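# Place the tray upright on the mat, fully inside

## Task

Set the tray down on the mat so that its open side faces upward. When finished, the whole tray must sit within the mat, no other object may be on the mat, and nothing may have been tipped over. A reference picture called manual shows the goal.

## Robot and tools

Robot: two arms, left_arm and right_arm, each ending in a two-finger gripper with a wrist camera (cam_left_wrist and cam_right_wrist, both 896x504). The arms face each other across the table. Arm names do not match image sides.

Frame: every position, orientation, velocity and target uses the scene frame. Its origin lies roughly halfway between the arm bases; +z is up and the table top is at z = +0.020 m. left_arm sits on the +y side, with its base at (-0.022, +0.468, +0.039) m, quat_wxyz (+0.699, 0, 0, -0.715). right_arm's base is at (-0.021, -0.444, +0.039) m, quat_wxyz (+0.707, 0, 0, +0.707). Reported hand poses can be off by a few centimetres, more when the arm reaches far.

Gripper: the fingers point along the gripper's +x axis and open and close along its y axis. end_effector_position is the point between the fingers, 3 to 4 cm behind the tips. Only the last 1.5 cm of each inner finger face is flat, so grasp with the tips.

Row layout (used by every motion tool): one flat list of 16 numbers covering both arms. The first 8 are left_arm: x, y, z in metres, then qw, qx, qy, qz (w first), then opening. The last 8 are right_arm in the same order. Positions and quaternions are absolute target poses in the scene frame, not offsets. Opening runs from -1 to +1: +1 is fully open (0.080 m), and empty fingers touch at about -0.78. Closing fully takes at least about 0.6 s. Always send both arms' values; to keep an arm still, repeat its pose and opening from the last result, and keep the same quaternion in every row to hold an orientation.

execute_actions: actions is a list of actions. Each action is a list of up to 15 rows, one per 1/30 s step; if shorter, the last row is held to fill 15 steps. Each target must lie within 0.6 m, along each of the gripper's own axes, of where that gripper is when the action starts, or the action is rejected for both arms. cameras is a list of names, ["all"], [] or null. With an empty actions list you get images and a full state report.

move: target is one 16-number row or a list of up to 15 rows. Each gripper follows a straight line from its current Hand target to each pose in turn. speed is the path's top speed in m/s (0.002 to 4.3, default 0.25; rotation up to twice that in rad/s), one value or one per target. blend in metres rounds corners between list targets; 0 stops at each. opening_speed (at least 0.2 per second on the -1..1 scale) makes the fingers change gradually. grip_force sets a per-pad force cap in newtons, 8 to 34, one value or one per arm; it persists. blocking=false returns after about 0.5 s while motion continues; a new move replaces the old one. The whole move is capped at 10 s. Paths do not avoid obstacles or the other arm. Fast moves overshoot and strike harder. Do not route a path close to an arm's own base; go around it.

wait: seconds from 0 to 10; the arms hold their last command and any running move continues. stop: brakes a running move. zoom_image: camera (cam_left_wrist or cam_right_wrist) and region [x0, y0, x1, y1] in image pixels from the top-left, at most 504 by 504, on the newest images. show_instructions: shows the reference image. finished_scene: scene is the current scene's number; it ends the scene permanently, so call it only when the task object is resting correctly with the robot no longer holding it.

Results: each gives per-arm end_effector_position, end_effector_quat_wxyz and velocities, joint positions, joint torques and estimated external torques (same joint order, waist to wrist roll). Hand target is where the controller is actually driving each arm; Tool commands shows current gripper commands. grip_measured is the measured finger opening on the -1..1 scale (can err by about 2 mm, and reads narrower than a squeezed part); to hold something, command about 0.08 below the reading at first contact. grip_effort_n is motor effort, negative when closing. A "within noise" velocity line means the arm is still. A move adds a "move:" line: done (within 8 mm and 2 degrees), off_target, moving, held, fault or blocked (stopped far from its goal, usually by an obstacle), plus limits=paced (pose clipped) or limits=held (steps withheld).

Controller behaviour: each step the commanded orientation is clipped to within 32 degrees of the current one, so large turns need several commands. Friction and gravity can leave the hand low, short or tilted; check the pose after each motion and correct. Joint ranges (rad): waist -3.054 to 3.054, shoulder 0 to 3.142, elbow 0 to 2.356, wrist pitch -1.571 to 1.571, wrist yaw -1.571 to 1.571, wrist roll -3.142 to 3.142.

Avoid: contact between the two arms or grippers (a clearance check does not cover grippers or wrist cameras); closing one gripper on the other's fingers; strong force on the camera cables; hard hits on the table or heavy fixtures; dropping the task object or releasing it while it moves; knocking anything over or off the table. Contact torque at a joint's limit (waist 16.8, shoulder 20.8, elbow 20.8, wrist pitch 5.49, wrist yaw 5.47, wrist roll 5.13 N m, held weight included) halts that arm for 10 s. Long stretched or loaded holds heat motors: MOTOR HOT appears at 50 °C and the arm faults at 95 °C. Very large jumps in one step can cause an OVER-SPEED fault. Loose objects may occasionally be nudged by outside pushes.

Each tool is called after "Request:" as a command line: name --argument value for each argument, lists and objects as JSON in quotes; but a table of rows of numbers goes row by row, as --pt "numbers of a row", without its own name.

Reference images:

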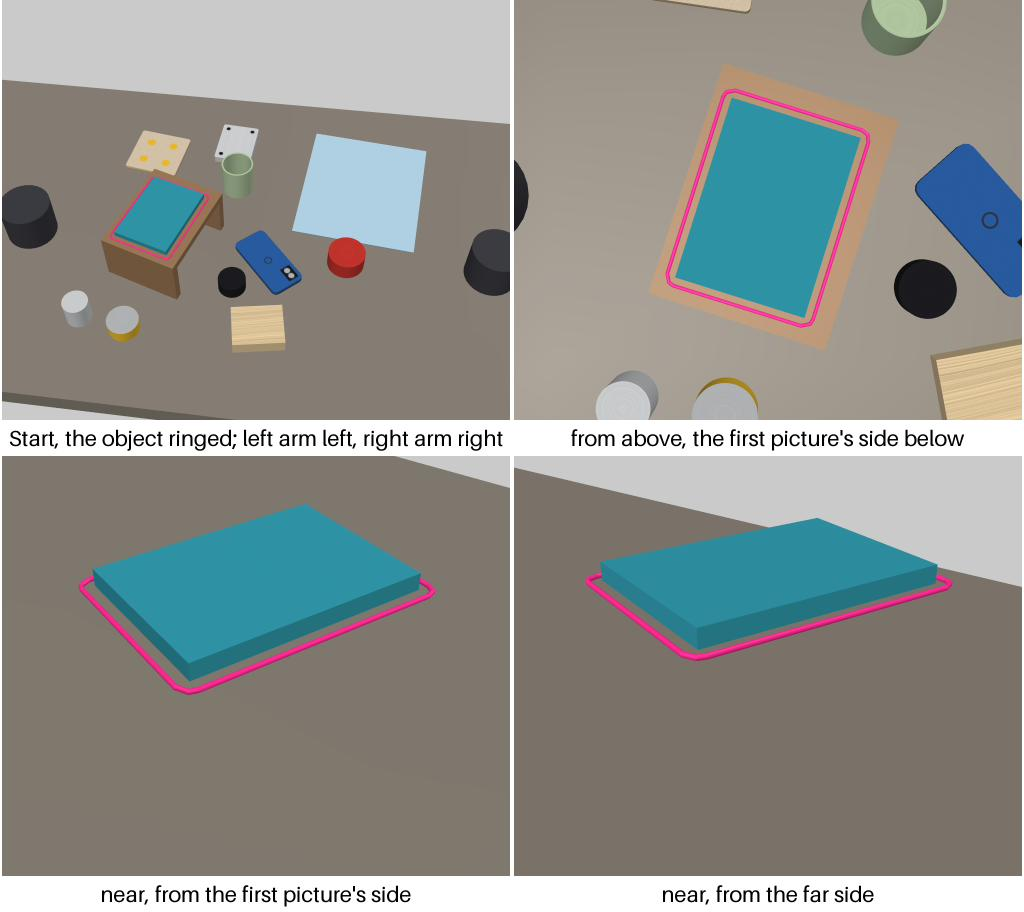

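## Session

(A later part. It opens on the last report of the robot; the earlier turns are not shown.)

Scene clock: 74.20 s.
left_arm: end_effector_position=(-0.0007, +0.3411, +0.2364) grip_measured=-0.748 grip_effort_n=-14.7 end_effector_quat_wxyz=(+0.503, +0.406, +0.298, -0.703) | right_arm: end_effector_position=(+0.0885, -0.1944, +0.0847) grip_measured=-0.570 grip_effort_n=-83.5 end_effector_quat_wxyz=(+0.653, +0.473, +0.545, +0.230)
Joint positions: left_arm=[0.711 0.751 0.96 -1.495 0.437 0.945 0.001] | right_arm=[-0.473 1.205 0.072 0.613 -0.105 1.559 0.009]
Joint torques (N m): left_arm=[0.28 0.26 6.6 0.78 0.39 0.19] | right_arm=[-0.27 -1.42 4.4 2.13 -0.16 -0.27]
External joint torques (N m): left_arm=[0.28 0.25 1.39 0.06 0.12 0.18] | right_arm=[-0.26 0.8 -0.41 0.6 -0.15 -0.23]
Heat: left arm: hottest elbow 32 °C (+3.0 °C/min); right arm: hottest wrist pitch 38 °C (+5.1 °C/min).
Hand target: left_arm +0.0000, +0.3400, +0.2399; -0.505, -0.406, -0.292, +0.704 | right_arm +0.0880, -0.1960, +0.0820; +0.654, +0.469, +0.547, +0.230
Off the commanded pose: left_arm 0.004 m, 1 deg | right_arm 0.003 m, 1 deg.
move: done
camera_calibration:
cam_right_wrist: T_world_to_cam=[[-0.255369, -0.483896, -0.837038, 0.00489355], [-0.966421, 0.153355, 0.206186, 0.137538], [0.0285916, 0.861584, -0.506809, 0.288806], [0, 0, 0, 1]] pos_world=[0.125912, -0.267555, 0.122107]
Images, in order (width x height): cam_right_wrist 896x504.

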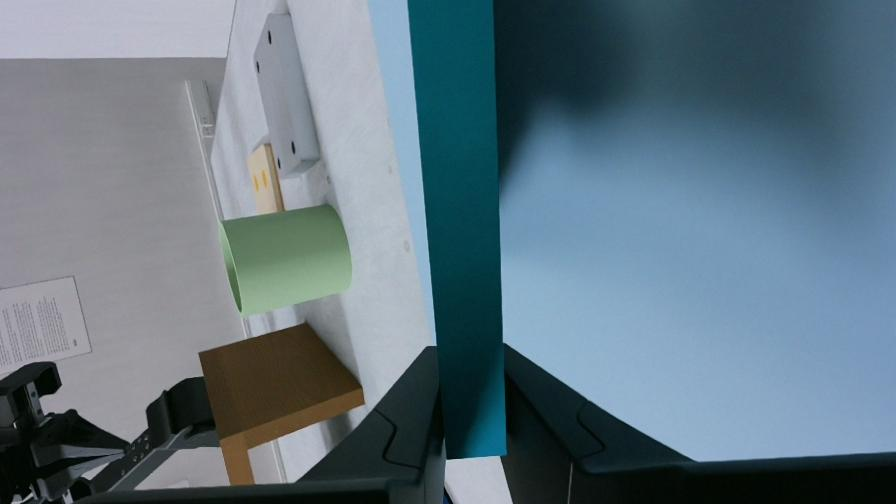

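Request:
move --pt "0.0 0.34 0.24 0.505 0.406 0.2915 -0.704 -0.75 0.088 -0.196 0.077 0.6544 0.469 0.5468 0.2299 -0.75" --pt "0.0 0.34 0.24 0.505 0.406 0.2915 -0.704 -0.75 0.088 -0.196 0.077 0.6544 0.469 0.5468 0.2299 0.0" --speed 0.03 --opening_speed 0.25 --cameras '["cam_right_wrist"]'

Scene clock: 79.43 s.
left_arm: end_effector_position=(-0.0007, +0.3411, +0.2364) grip_measured=-0.748 grip_effort_n=-14.7 end_effector_quat_wxyz=(+0.503, +0.406, +0.298, -0.703) | right_arm: end_effector_position=(+0.0897, -0.1919, +0.0839) grip_measured=-0.004 grip_effort_n=11.9 end_effector_quat_wxyz=(+0.652, +0.476, +0.541, +0.236)
Joint positions: left_arm=[0.711 0.751 0.96 -1.495 0.437 0.945 0.001] | right_arm=[-0.473 1.25 0.067 0.68 -0.105 1.558 0.035]
Joint torques (N m): left_arm=[0.28 0.25 6.62 0.78 0.39 0.19] | right_arm=[-0.28 -1 3.48 1.78 -0.15 -0.27]
External joint torques (N m): left_arm=[0.27 0.24 1.45 0.08 0.12 0.19] | right_arm=[-0.28 1.34 -1.16 0.23 -0.15 -0.23]
Heat: left arm: hottest elbow 32 °C (+3.0 °C/min); right arm: hottest wrist pitch 38 °C (+5.0 °C/min).
Hand target: left_arm +0.0000, +0.3400, +0.2399; -0.505, -0.406, -0.292, +0.704 | right_arm +0.0879, -0.1960, +0.0772; +0.654, +0.469, +0.547, +0.230
Off the commanded pose: left_arm 0.004 m, 1 deg | right_arm 0.008 m, 1 deg.
move: done
camera_calibration:
cam_right_wrist: T_world_to_cam=[[-0.248689, -0.472484, -0.845525, 0.00802013], [-0.968063, 0.149866, 0.200985, 0.138422], [0.0317534, 0.868504, -0.494664, 0.286256], [0, 0, 0, 1]] pos_world=[0.126906, -0.26557, 0.120561]
Images, in order (width x height): cam_right_wrist 896x504.

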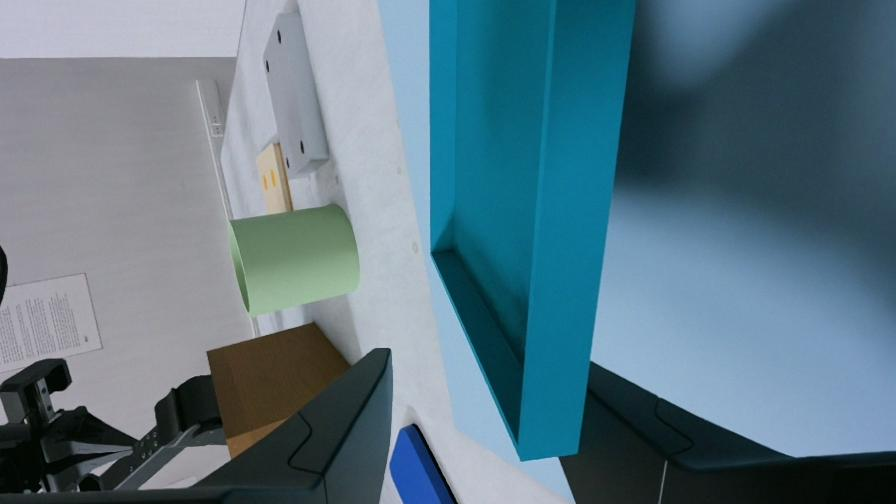

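Request:
move --target '[0.0,0.34,0.24,0.505,0.406,0.2915,-0.704,-0.75,0.087,-0.197,0.058,0.6544,0.469,0.5468,0.2299,0.0]' --speed 0.03 --cameras '["cam_right_wrist"]'

Scene clock: 81.63 s.
left_arm: end_effector_position=(-0.0007, +0.3411, +0.2364) grip_measured=-0.748 grip_effort_n=-14.7 end_effector_quat_wxyz=(+0.503, +0.406, +0.298, -0.703) | right_arm: end_effector_position=(+0.0942, -0.1831, +0.0855) grip_measured=-0.003 grip_effort_n=11.4 end_effector_quat_wxyz=(+0.645, +0.493, +0.520, +0.265)
Joint positions: left_arm=[0.711 0.751 0.96 -1.495 0.437 0.945 0.001] | right_arm=[-0.473 1.418 0.046 0.946 -0.105 1.553 0.035]
Joint torques (N m): left_arm=[0.28 0.29 6.6 0.77 0.39 0.19] | right_arm=[-0.05 1.87 0.16 -0.3 -0.06 -0.04]
External joint torques (N m): left_arm=[0.27 0.3 1.42 0.07 0.12 0.19] | right_arm=[-0.04 4.6 -3.66 -1.88 -0.06 0.01]
Heat: left arm: hottest elbow 32 °C (+3.0 °C/min); right arm: hottest wrist pitch 38 °C (+5.0 °C/min).
Hand target: left_arm +0.0000, +0.3400, +0.2399; -0.505, -0.406, -0.292, +0.704 | right_arm +0.0863, -0.1983, +0.0599; +0.654, +0.469, +0.547, +0.230
Off the commanded pose: left_arm 0.004 m, 1 deg | right_arm 0.032 m, 6 deg.
move: off_target (right_arm)
camera_calibration:
cam_right_wrist: T_world_to_cam=[[-0.213482, -0.413592, -0.88508, 0.0254327], [-0.975755, 0.135014, 0.172261, 0.141607], [0.0482518, 0.900396, -0.432388, 0.278248], [0, 0, 0, 1]] pos_world=[0.130177, -0.259133, 0.118427]
Images, in order (width x height): cam_right_wrist 896x504.

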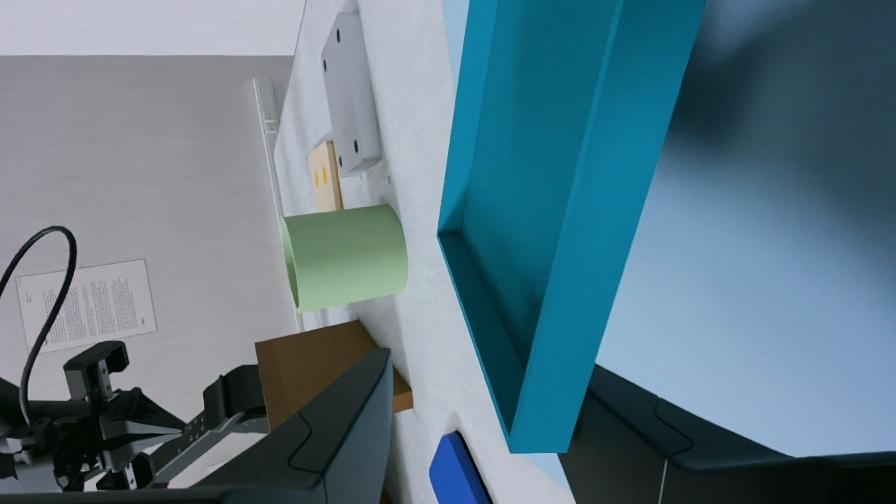

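Request:
move --target '[0.0,0.34,0.24,0.505,0.406,0.2915,-0.704,-0.75,0.098,-0.173,0.088,0.6885,0.3687,0.6149,0.1093,0.0]' --speed 0.1 --cameras '["cam_right_wrist"]'

Scene clock: 88.73 s.
left_arm: end_effector_position=(-0.0007, +0.3411, +0.2364) grip_measured=-0.748 grip_effort_n=-14.7 end_effector_quat_wxyz=(+0.503, +0.406, +0.298, -0.703) | right_arm: end_effector_position=(+0.0964, -0.1766, +0.0851) grip_measured=-0.003 grip_effort_n=11.4 end_effector_quat_wxyz=(+0.686, +0.370, +0.618, +0.105)
Joint positions: left_arm=[0.711 0.751 0.96 -1.495 0.437 0.945 0.001] | right_arm=[-0.45 1.285 0.444 -0.041 -0.067 1.547 0.035]
Joint torques (N m): left_arm=[0.27 0.27 6.6 0.78 0.39 0.19] | right_arm=[0.3 -2.58 7.39 1.43 0.19 -0.23]
External joint torques (N m): left_arm=[0.28 0.27 1.39 0.08 0.11 0.18] | right_arm=[0.3 0.87 1.91 0.2 0.19 -0.2]
Heat: left arm: hottest elbow 32 °C (+2.0 °C/min); right arm: hottest wrist pitch 37 °C (+3.0 °C/min).
Hand target: left_arm +0.0000, +0.3400, +0.2399; -0.505, -0.406, -0.292, +0.704 | right_arm +0.0979, -0.1730, +0.0880; +0.688, +0.369, +0.615, +0.109
Off the commanded pose: left_arm 0.004 m, 1 deg | right_arm 0.005 m, 1 deg.
move: done
camera_calibration:
cam_right_wrist: T_world_to_cam=[[-0.348718, -0.72826, -0.589943, -0.03932], [-0.935528, 0.23258, 0.265884, 0.148248], [-0.0564235, 0.644626, -0.762413, 0.265078], [0, 0, 0, 1]] pos_world=[0.139935, -0.233991, 0.139486]
Images, in order (width x height): cam_right_wrist 896x504.

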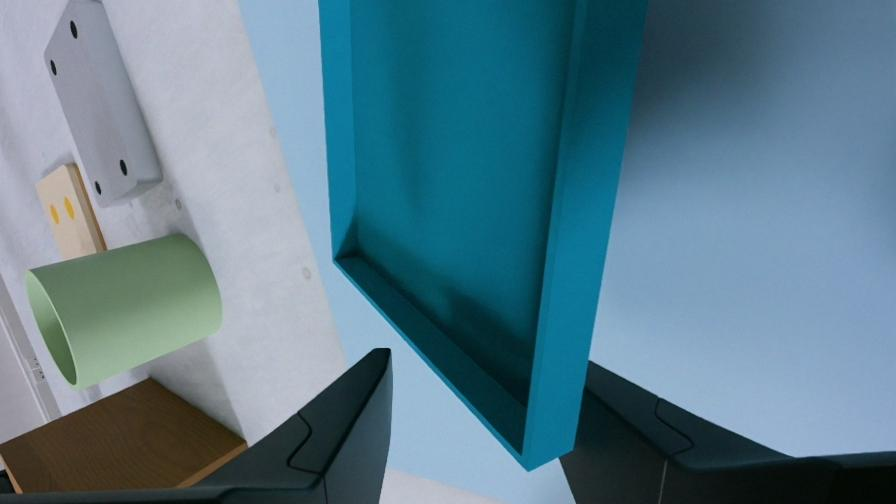

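Request:
move --target '[0.0,0.34,0.24,0.505,0.406,0.2915,-0.704,-0.75,0.0955,-0.179,0.068,0.6885,0.3687,0.6149,0.1093,0.0]' --speed 0.03 --cameras '["cam_right_wrist"]'

Scene clock: 90.63 s.
left_arm: end_effector_position=(-0.0007, +0.3411, +0.2364) grip_measured=-0.748 grip_effort_n=-14.7 end_effector_quat_wxyz=(+0.503, +0.406, +0.298, -0.703) | right_arm: end_effector_position=(+0.0958, -0.1779, +0.0707) grip_measured=-0.003 grip_effort_n=11.4 end_effector_quat_wxyz=(+0.686, +0.373, +0.615, +0.110)
Joint positions: left_arm=[0.711 0.751 0.96 -1.495 0.437 0.945 0.001] | right_arm=[-0.45 1.329 0.392 0.067 -0.067 1.545 0.035]
Joint torques (N m): left_arm=[0.28 0.28 6.61 0.78 0.39 0.19] | right_arm=[0.1 -2.57 4.97 1.88 0.15 -0.25]
External joint torques (N m): left_arm=[0.28 0.27 1.41 0.07 0.12 0.19] | right_arm=[0.09 0.97 -0.35 0.6 0.15 -0.22]
Heat: left arm: hottest elbow 32 °C (+2.0 °C/min); right arm: hottest wrist pitch 38 °C (+4.0 °C/min).
Hand target: left_arm +0.0000, +0.3400, +0.2399; -0.505, -0.406, -0.292, +0.704 | right_arm +0.0954, -0.1791, +0.0679; +0.688, +0.369, +0.615, +0.109
Off the commanded pose: left_arm 0.004 m, 1 deg | right_arm 0.003 m, 1 deg.
move: done
camera_calibration:
cam_right_wrist: T_world_to_cam=[[-0.344036, -0.722113, -0.600161, -0.047713], [-0.937496, 0.228534, 0.262438, 0.151535], [-0.0523526, 0.652936, -0.755601, 0.255506], [0, 0, 0, 1]] pos_world=[0.139025, -0.235914, 0.124656]
Images, in order (width x height): cam_right_wrist 896x504.

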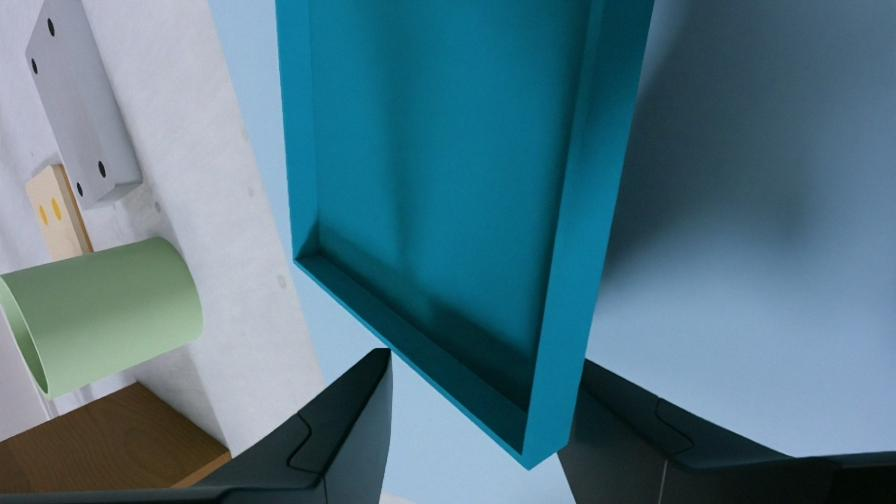

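Request:
move --pt "0.0 0.34 0.24 0.505 0.406 0.2915 -0.704 -0.75 0.0945 -0.181 0.056 0.6885 0.3687 0.6149 0.1093 0.0" --speed 0.03 --cameras '["cam_right_wrist"]'

Scene clock: 92.20 s.
left_arm: end_effector_position=(-0.0007, +0.3411, +0.2364) grip_measured=-0.748 grip_effort_n=-14.7 end_effector_quat_wxyz=(+0.503, +0.406, +0.298, -0.703) | right_arm: end_effector_position=(+0.0954, -0.1787, +0.0606) grip_measured=-0.003 grip_effort_n=11.4 end_effector_quat_wxyz=(+0.686, +0.375, +0.614, +0.112)
Joint positions: left_arm=[0.711 0.751 0.96 -1.495 0.437 0.945 0.001] | right_arm=[-0.45 1.367 0.359 0.146 -0.067 1.545 0.035]
Joint torques (N m): left_arm=[0.28 0.25 6.61 0.78 0.39 0.19] | right_arm=[0.15 -2.11 4.49 1.81 0.15 -0.25]
External joint torques (N m): left_arm=[0.27 0.23 1.43 0.06 0.12 0.18] | right_arm=[0.16 1.43 -0.58 0.53 0.14 -0.22]
Heat: left arm: hottest elbow 32 °C (+2.0 °C/min); right arm: hottest wrist pitch 38 °C (+3.0 °C/min).
Hand target: left_arm +0.0000, +0.3400, +0.2399; -0.505, -0.406, -0.292, +0.704 | right_arm +0.0944, -0.1811, +0.0561; +0.688, +0.369, +0.615, +0.109
Off the commanded pose: left_arm 0.004 m, 1 deg | right_arm 0.005 m, 1 deg.
move: done
camera_calibration:
cam_right_wrist: T_world_to_cam=[[-0.342102, -0.718215, -0.605916, -0.0535701], [-0.93833, 0.226778, 0.260975, 0.153889], [-0.0500274, 0.657829, -0.751504, 0.248779], [0, 0, 0, 1]] pos_world=[0.138518, -0.237028, 0.114338]
Images, in order (width x height): cam_right_wrist 896x504.

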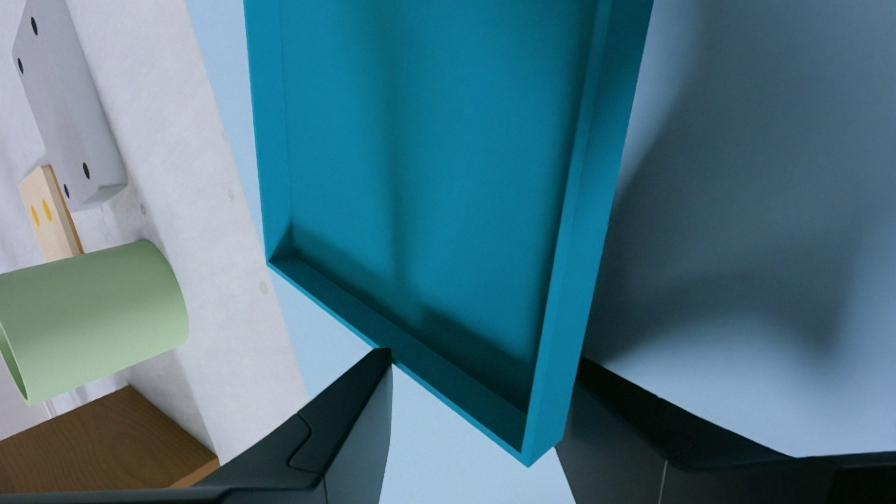

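Request:
move --target '[0.0,0.34,0.24,0.505,0.406,0.2915,-0.704,-0.75,0.098,-0.171,0.067,0.6885,0.3687,0.6149,0.1093,0.6]' --speed 0.009 --opening_speed 0.4 --cameras '["cam_right_wrist"]'

Scene clock: 95.70 s.
left_arm: end_effector_position=(-0.0007, +0.3411, +0.2364) grip_measured=-0.748 grip_effort_n=-14.7 end_effector_quat_wxyz=(+0.503, +0.406, +0.298, -0.703) | right_arm: end_effector_position=(+0.0985, -0.1706, +0.0698) grip_measured=+0.597 grip_effort_n=13.7 end_effector_quat_wxyz=(+0.686, +0.374, +0.613, +0.113)
Joint positions: left_arm=[0.711 0.751 0.96 -1.495 0.437 0.945 0.001] | right_arm=[-0.446 1.367 0.409 0.097 -0.064 1.545 0.062]
Joint torques (N m): left_arm=[0.27 0.27 6.64 0.78 0.39 0.19] | right_arm=[0.36 -2.21 5.87 1 0.19 -0.08]
External joint torques (N m): left_arm=[0.27 0.28 1.41 0.05 0.11 0.18] | right_arm=[0.35 1.46 0.76 -0.24 0.19 -0.05]
Heat: left arm: hottest elbow 32 °C (+2.0 °C/min); right arm: hottest wrist pitch 37 °C (+2.0 °C/min).
Hand target: left_arm +0.0000, +0.3400, +0.2399; -0.505, -0.406, -0.292, +0.704 | right_arm +0.0980, -0.1710, +0.0671; +0.688, +0.369, +0.615, +0.109
Off the commanded pose: left_arm 0.004 m, 1 deg | right_arm 0.003 m, 1 deg.
move: done
camera_calibration:
cam_right_wrist: T_world_to_cam=[[-0.339379, -0.718979, -0.60654, -0.0414762], [-0.939352, 0.225189, 0.258664, 0.152574], [-0.0493882, 0.65754, -0.751799, 0.250551], [0, 0, 0, 1]] pos_world=[0.141619, -0.228926, 0.123741]
Images, in order (width x height): cam_right_wrist 896x504.

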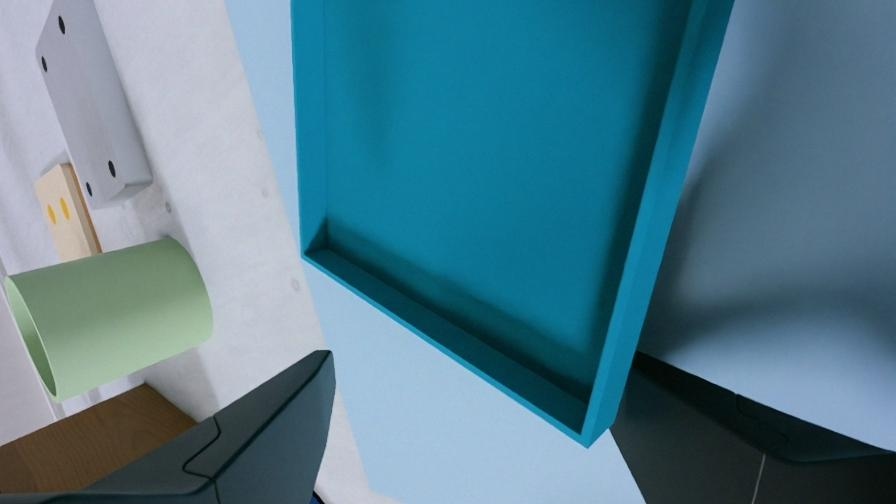

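Request:
move --target '[0.0,0.34,0.24,0.505,0.406,0.2915,-0.704,-0.75,0.086,-0.203,0.0675,0.6885,0.3687,0.6149,0.1093,0.6]' --speed 0.025 --cameras '["cam_right_wrist"]'

Scene clock: 98.27 s.
left_arm: end_effector_position=(-0.0007, +0.3411, +0.2364) grip_measured=-0.748 grip_effort_n=-14.7 end_effector_quat_wxyz=(+0.503, +0.406, +0.298, -0.703) | right_arm: end_effector_position=(+0.0875, -0.1993, +0.0702) grip_measured=+0.597 grip_effort_n=13.3 end_effector_quat_wxyz=(+0.688, +0.373, +0.613, +0.111)
Joint positions: left_arm=[0.711 0.751 0.96 -1.495 0.437 0.945 0.001] | right_arm=[-0.456 1.208 0.315 0.027 -0.066 1.537 0.062]
Joint torques (N m): left_arm=[0.28 0.27 6.62 0.78 0.39 0.19] | right_arm=[-0.36 -3.54 4.31 1.04 -0.12 -0.25]
External joint torques (N m): left_arm=[0.29 0.28 1.43 0.08 0.11 0.19] | right_arm=[-0.35 -0.72 -1.08 -0.23 -0.14 -0.22]
Heat: left arm: hottest elbow 32 °C (+2.0 °C/min); right arm: hottest wrist pitch 37 °C (+2.0 °C/min).
Hand target: left_arm +0.0000, +0.3400, +0.2399; -0.505, -0.406, -0.292, +0.704 | right_arm +0.0860, -0.2030, +0.0674; +0.688, +0.369, +0.615, +0.109
Off the commanded pose: left_arm 0.004 m, 1 deg | right_arm 0.005 m, 1 deg.
move: done
camera_calibration:
cam_right_wrist: T_world_to_cam=[[-0.340504, -0.721695, -0.602671, -0.0663234], [-0.939083, 0.229198, 0.25611, 0.14947], [-0.0467025, 0.653165, -0.755774, 0.26822], [0, 0, 0, 1]] pos_world=[0.130307, -0.257315, 0.124462]
Images, in order (width x height): cam_right_wrist 896x504.

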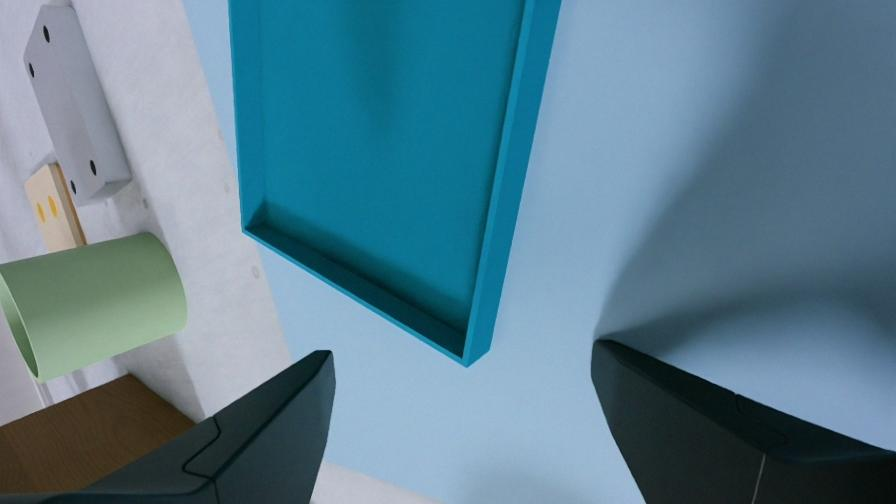

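Released. Retreat and view from above.

Request:
move --pt "0.0 0.34 0.24 0.505 0.406 0.2915 -0.704 -0.75 0.07 -0.24 0.12 0.6885 0.3687 0.6149 0.1093 0.6" --pt "0.0 0.34 0.24 0.505 0.406 0.2915 -0.704 -0.75 0.10 -0.25 0.33 0.614 -0.419 0.376 0.554 0.6" --speed '[0.15,0.4]' --blend '[0.02,0]' --cameras '["cam_right_wrist"]'

Scene clock: 102.37 s.
left_arm: end_effector_position=(-0.0007, +0.3411, +0.2364) grip_measured=-0.748 grip_effort_n=-14.7 end_effector_quat_wxyz=(+0.503, +0.406, +0.298, -0.703) | right_arm: end_effector_position=(+0.0992, -0.2514, +0.3280) grip_measured=+0.597 grip_effort_n=10.5 end_effector_quat_wxyz=(+0.614, -0.416, +0.380, +0.553)
Joint positions: left_arm=[0.711 0.751 0.96 -1.495 0.437 0.945 0.001] | right_arm=[-0.653 1.255 1.59 -1.544 -0.141 -0.601 0.062]
Joint torques (N m): left_arm=[0.27 0.27 6.62 0.78 0.39 0.19] | right_arm=[0.35 -2.01 6.88 0.94 0.02 -0.16]
External joint torques (N m): left_arm=[0.27 0.31 1.34 0.05 0.11 0.18] | right_arm=[0.36 0.81 1.73 0.05 0.12 -0.17]
Heat: left arm: hottest elbow 32 °C (+1.0 °C/min); right arm: hottest wrist pitch 37 °C (+1.0 °C/min).
Hand target: left_arm +0.0000, +0.3400, +0.2399; -0.505, -0.406, -0.292, +0.704 | right_arm +0.1000, -0.2500, +0.3300; +0.614, -0.419, +0.376, +0.554
Off the commanded pose: left_arm 0.004 m, 1 deg | right_arm 0.003 m, 1 deg.
move: done
camera_calibration:
cam_right_wrist: T_world_to_cam=[[0.986945, -0.0878808, 0.134968, -0.158739], [-0.0732374, -0.991243, -0.109878, -0.166262], [0.143442, 0.0985587, -0.984739, 0.414498], [0, 0, 0, 1]] pos_world=[0.0850334, -0.219608, 0.411328]
Images, in order (width x height): cam_right_wrist 896x504.

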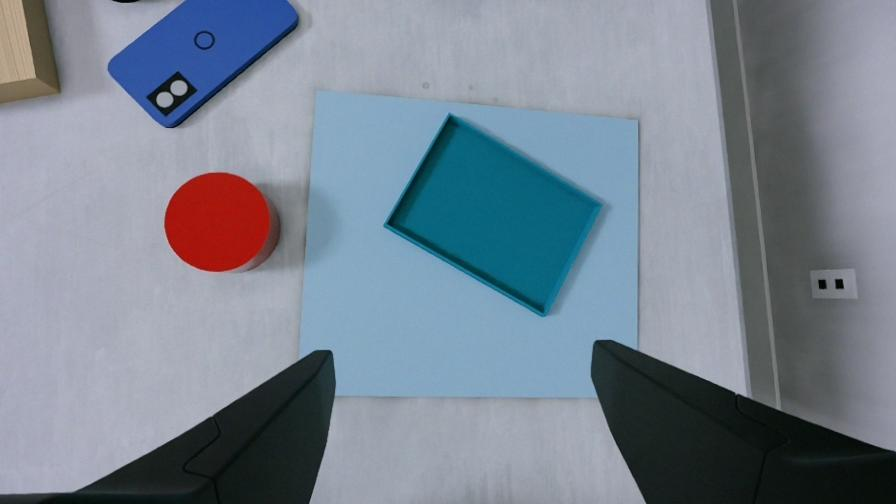

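Perfect.

Request:
finished_scene --scene 1

The scene is finished: the task was done.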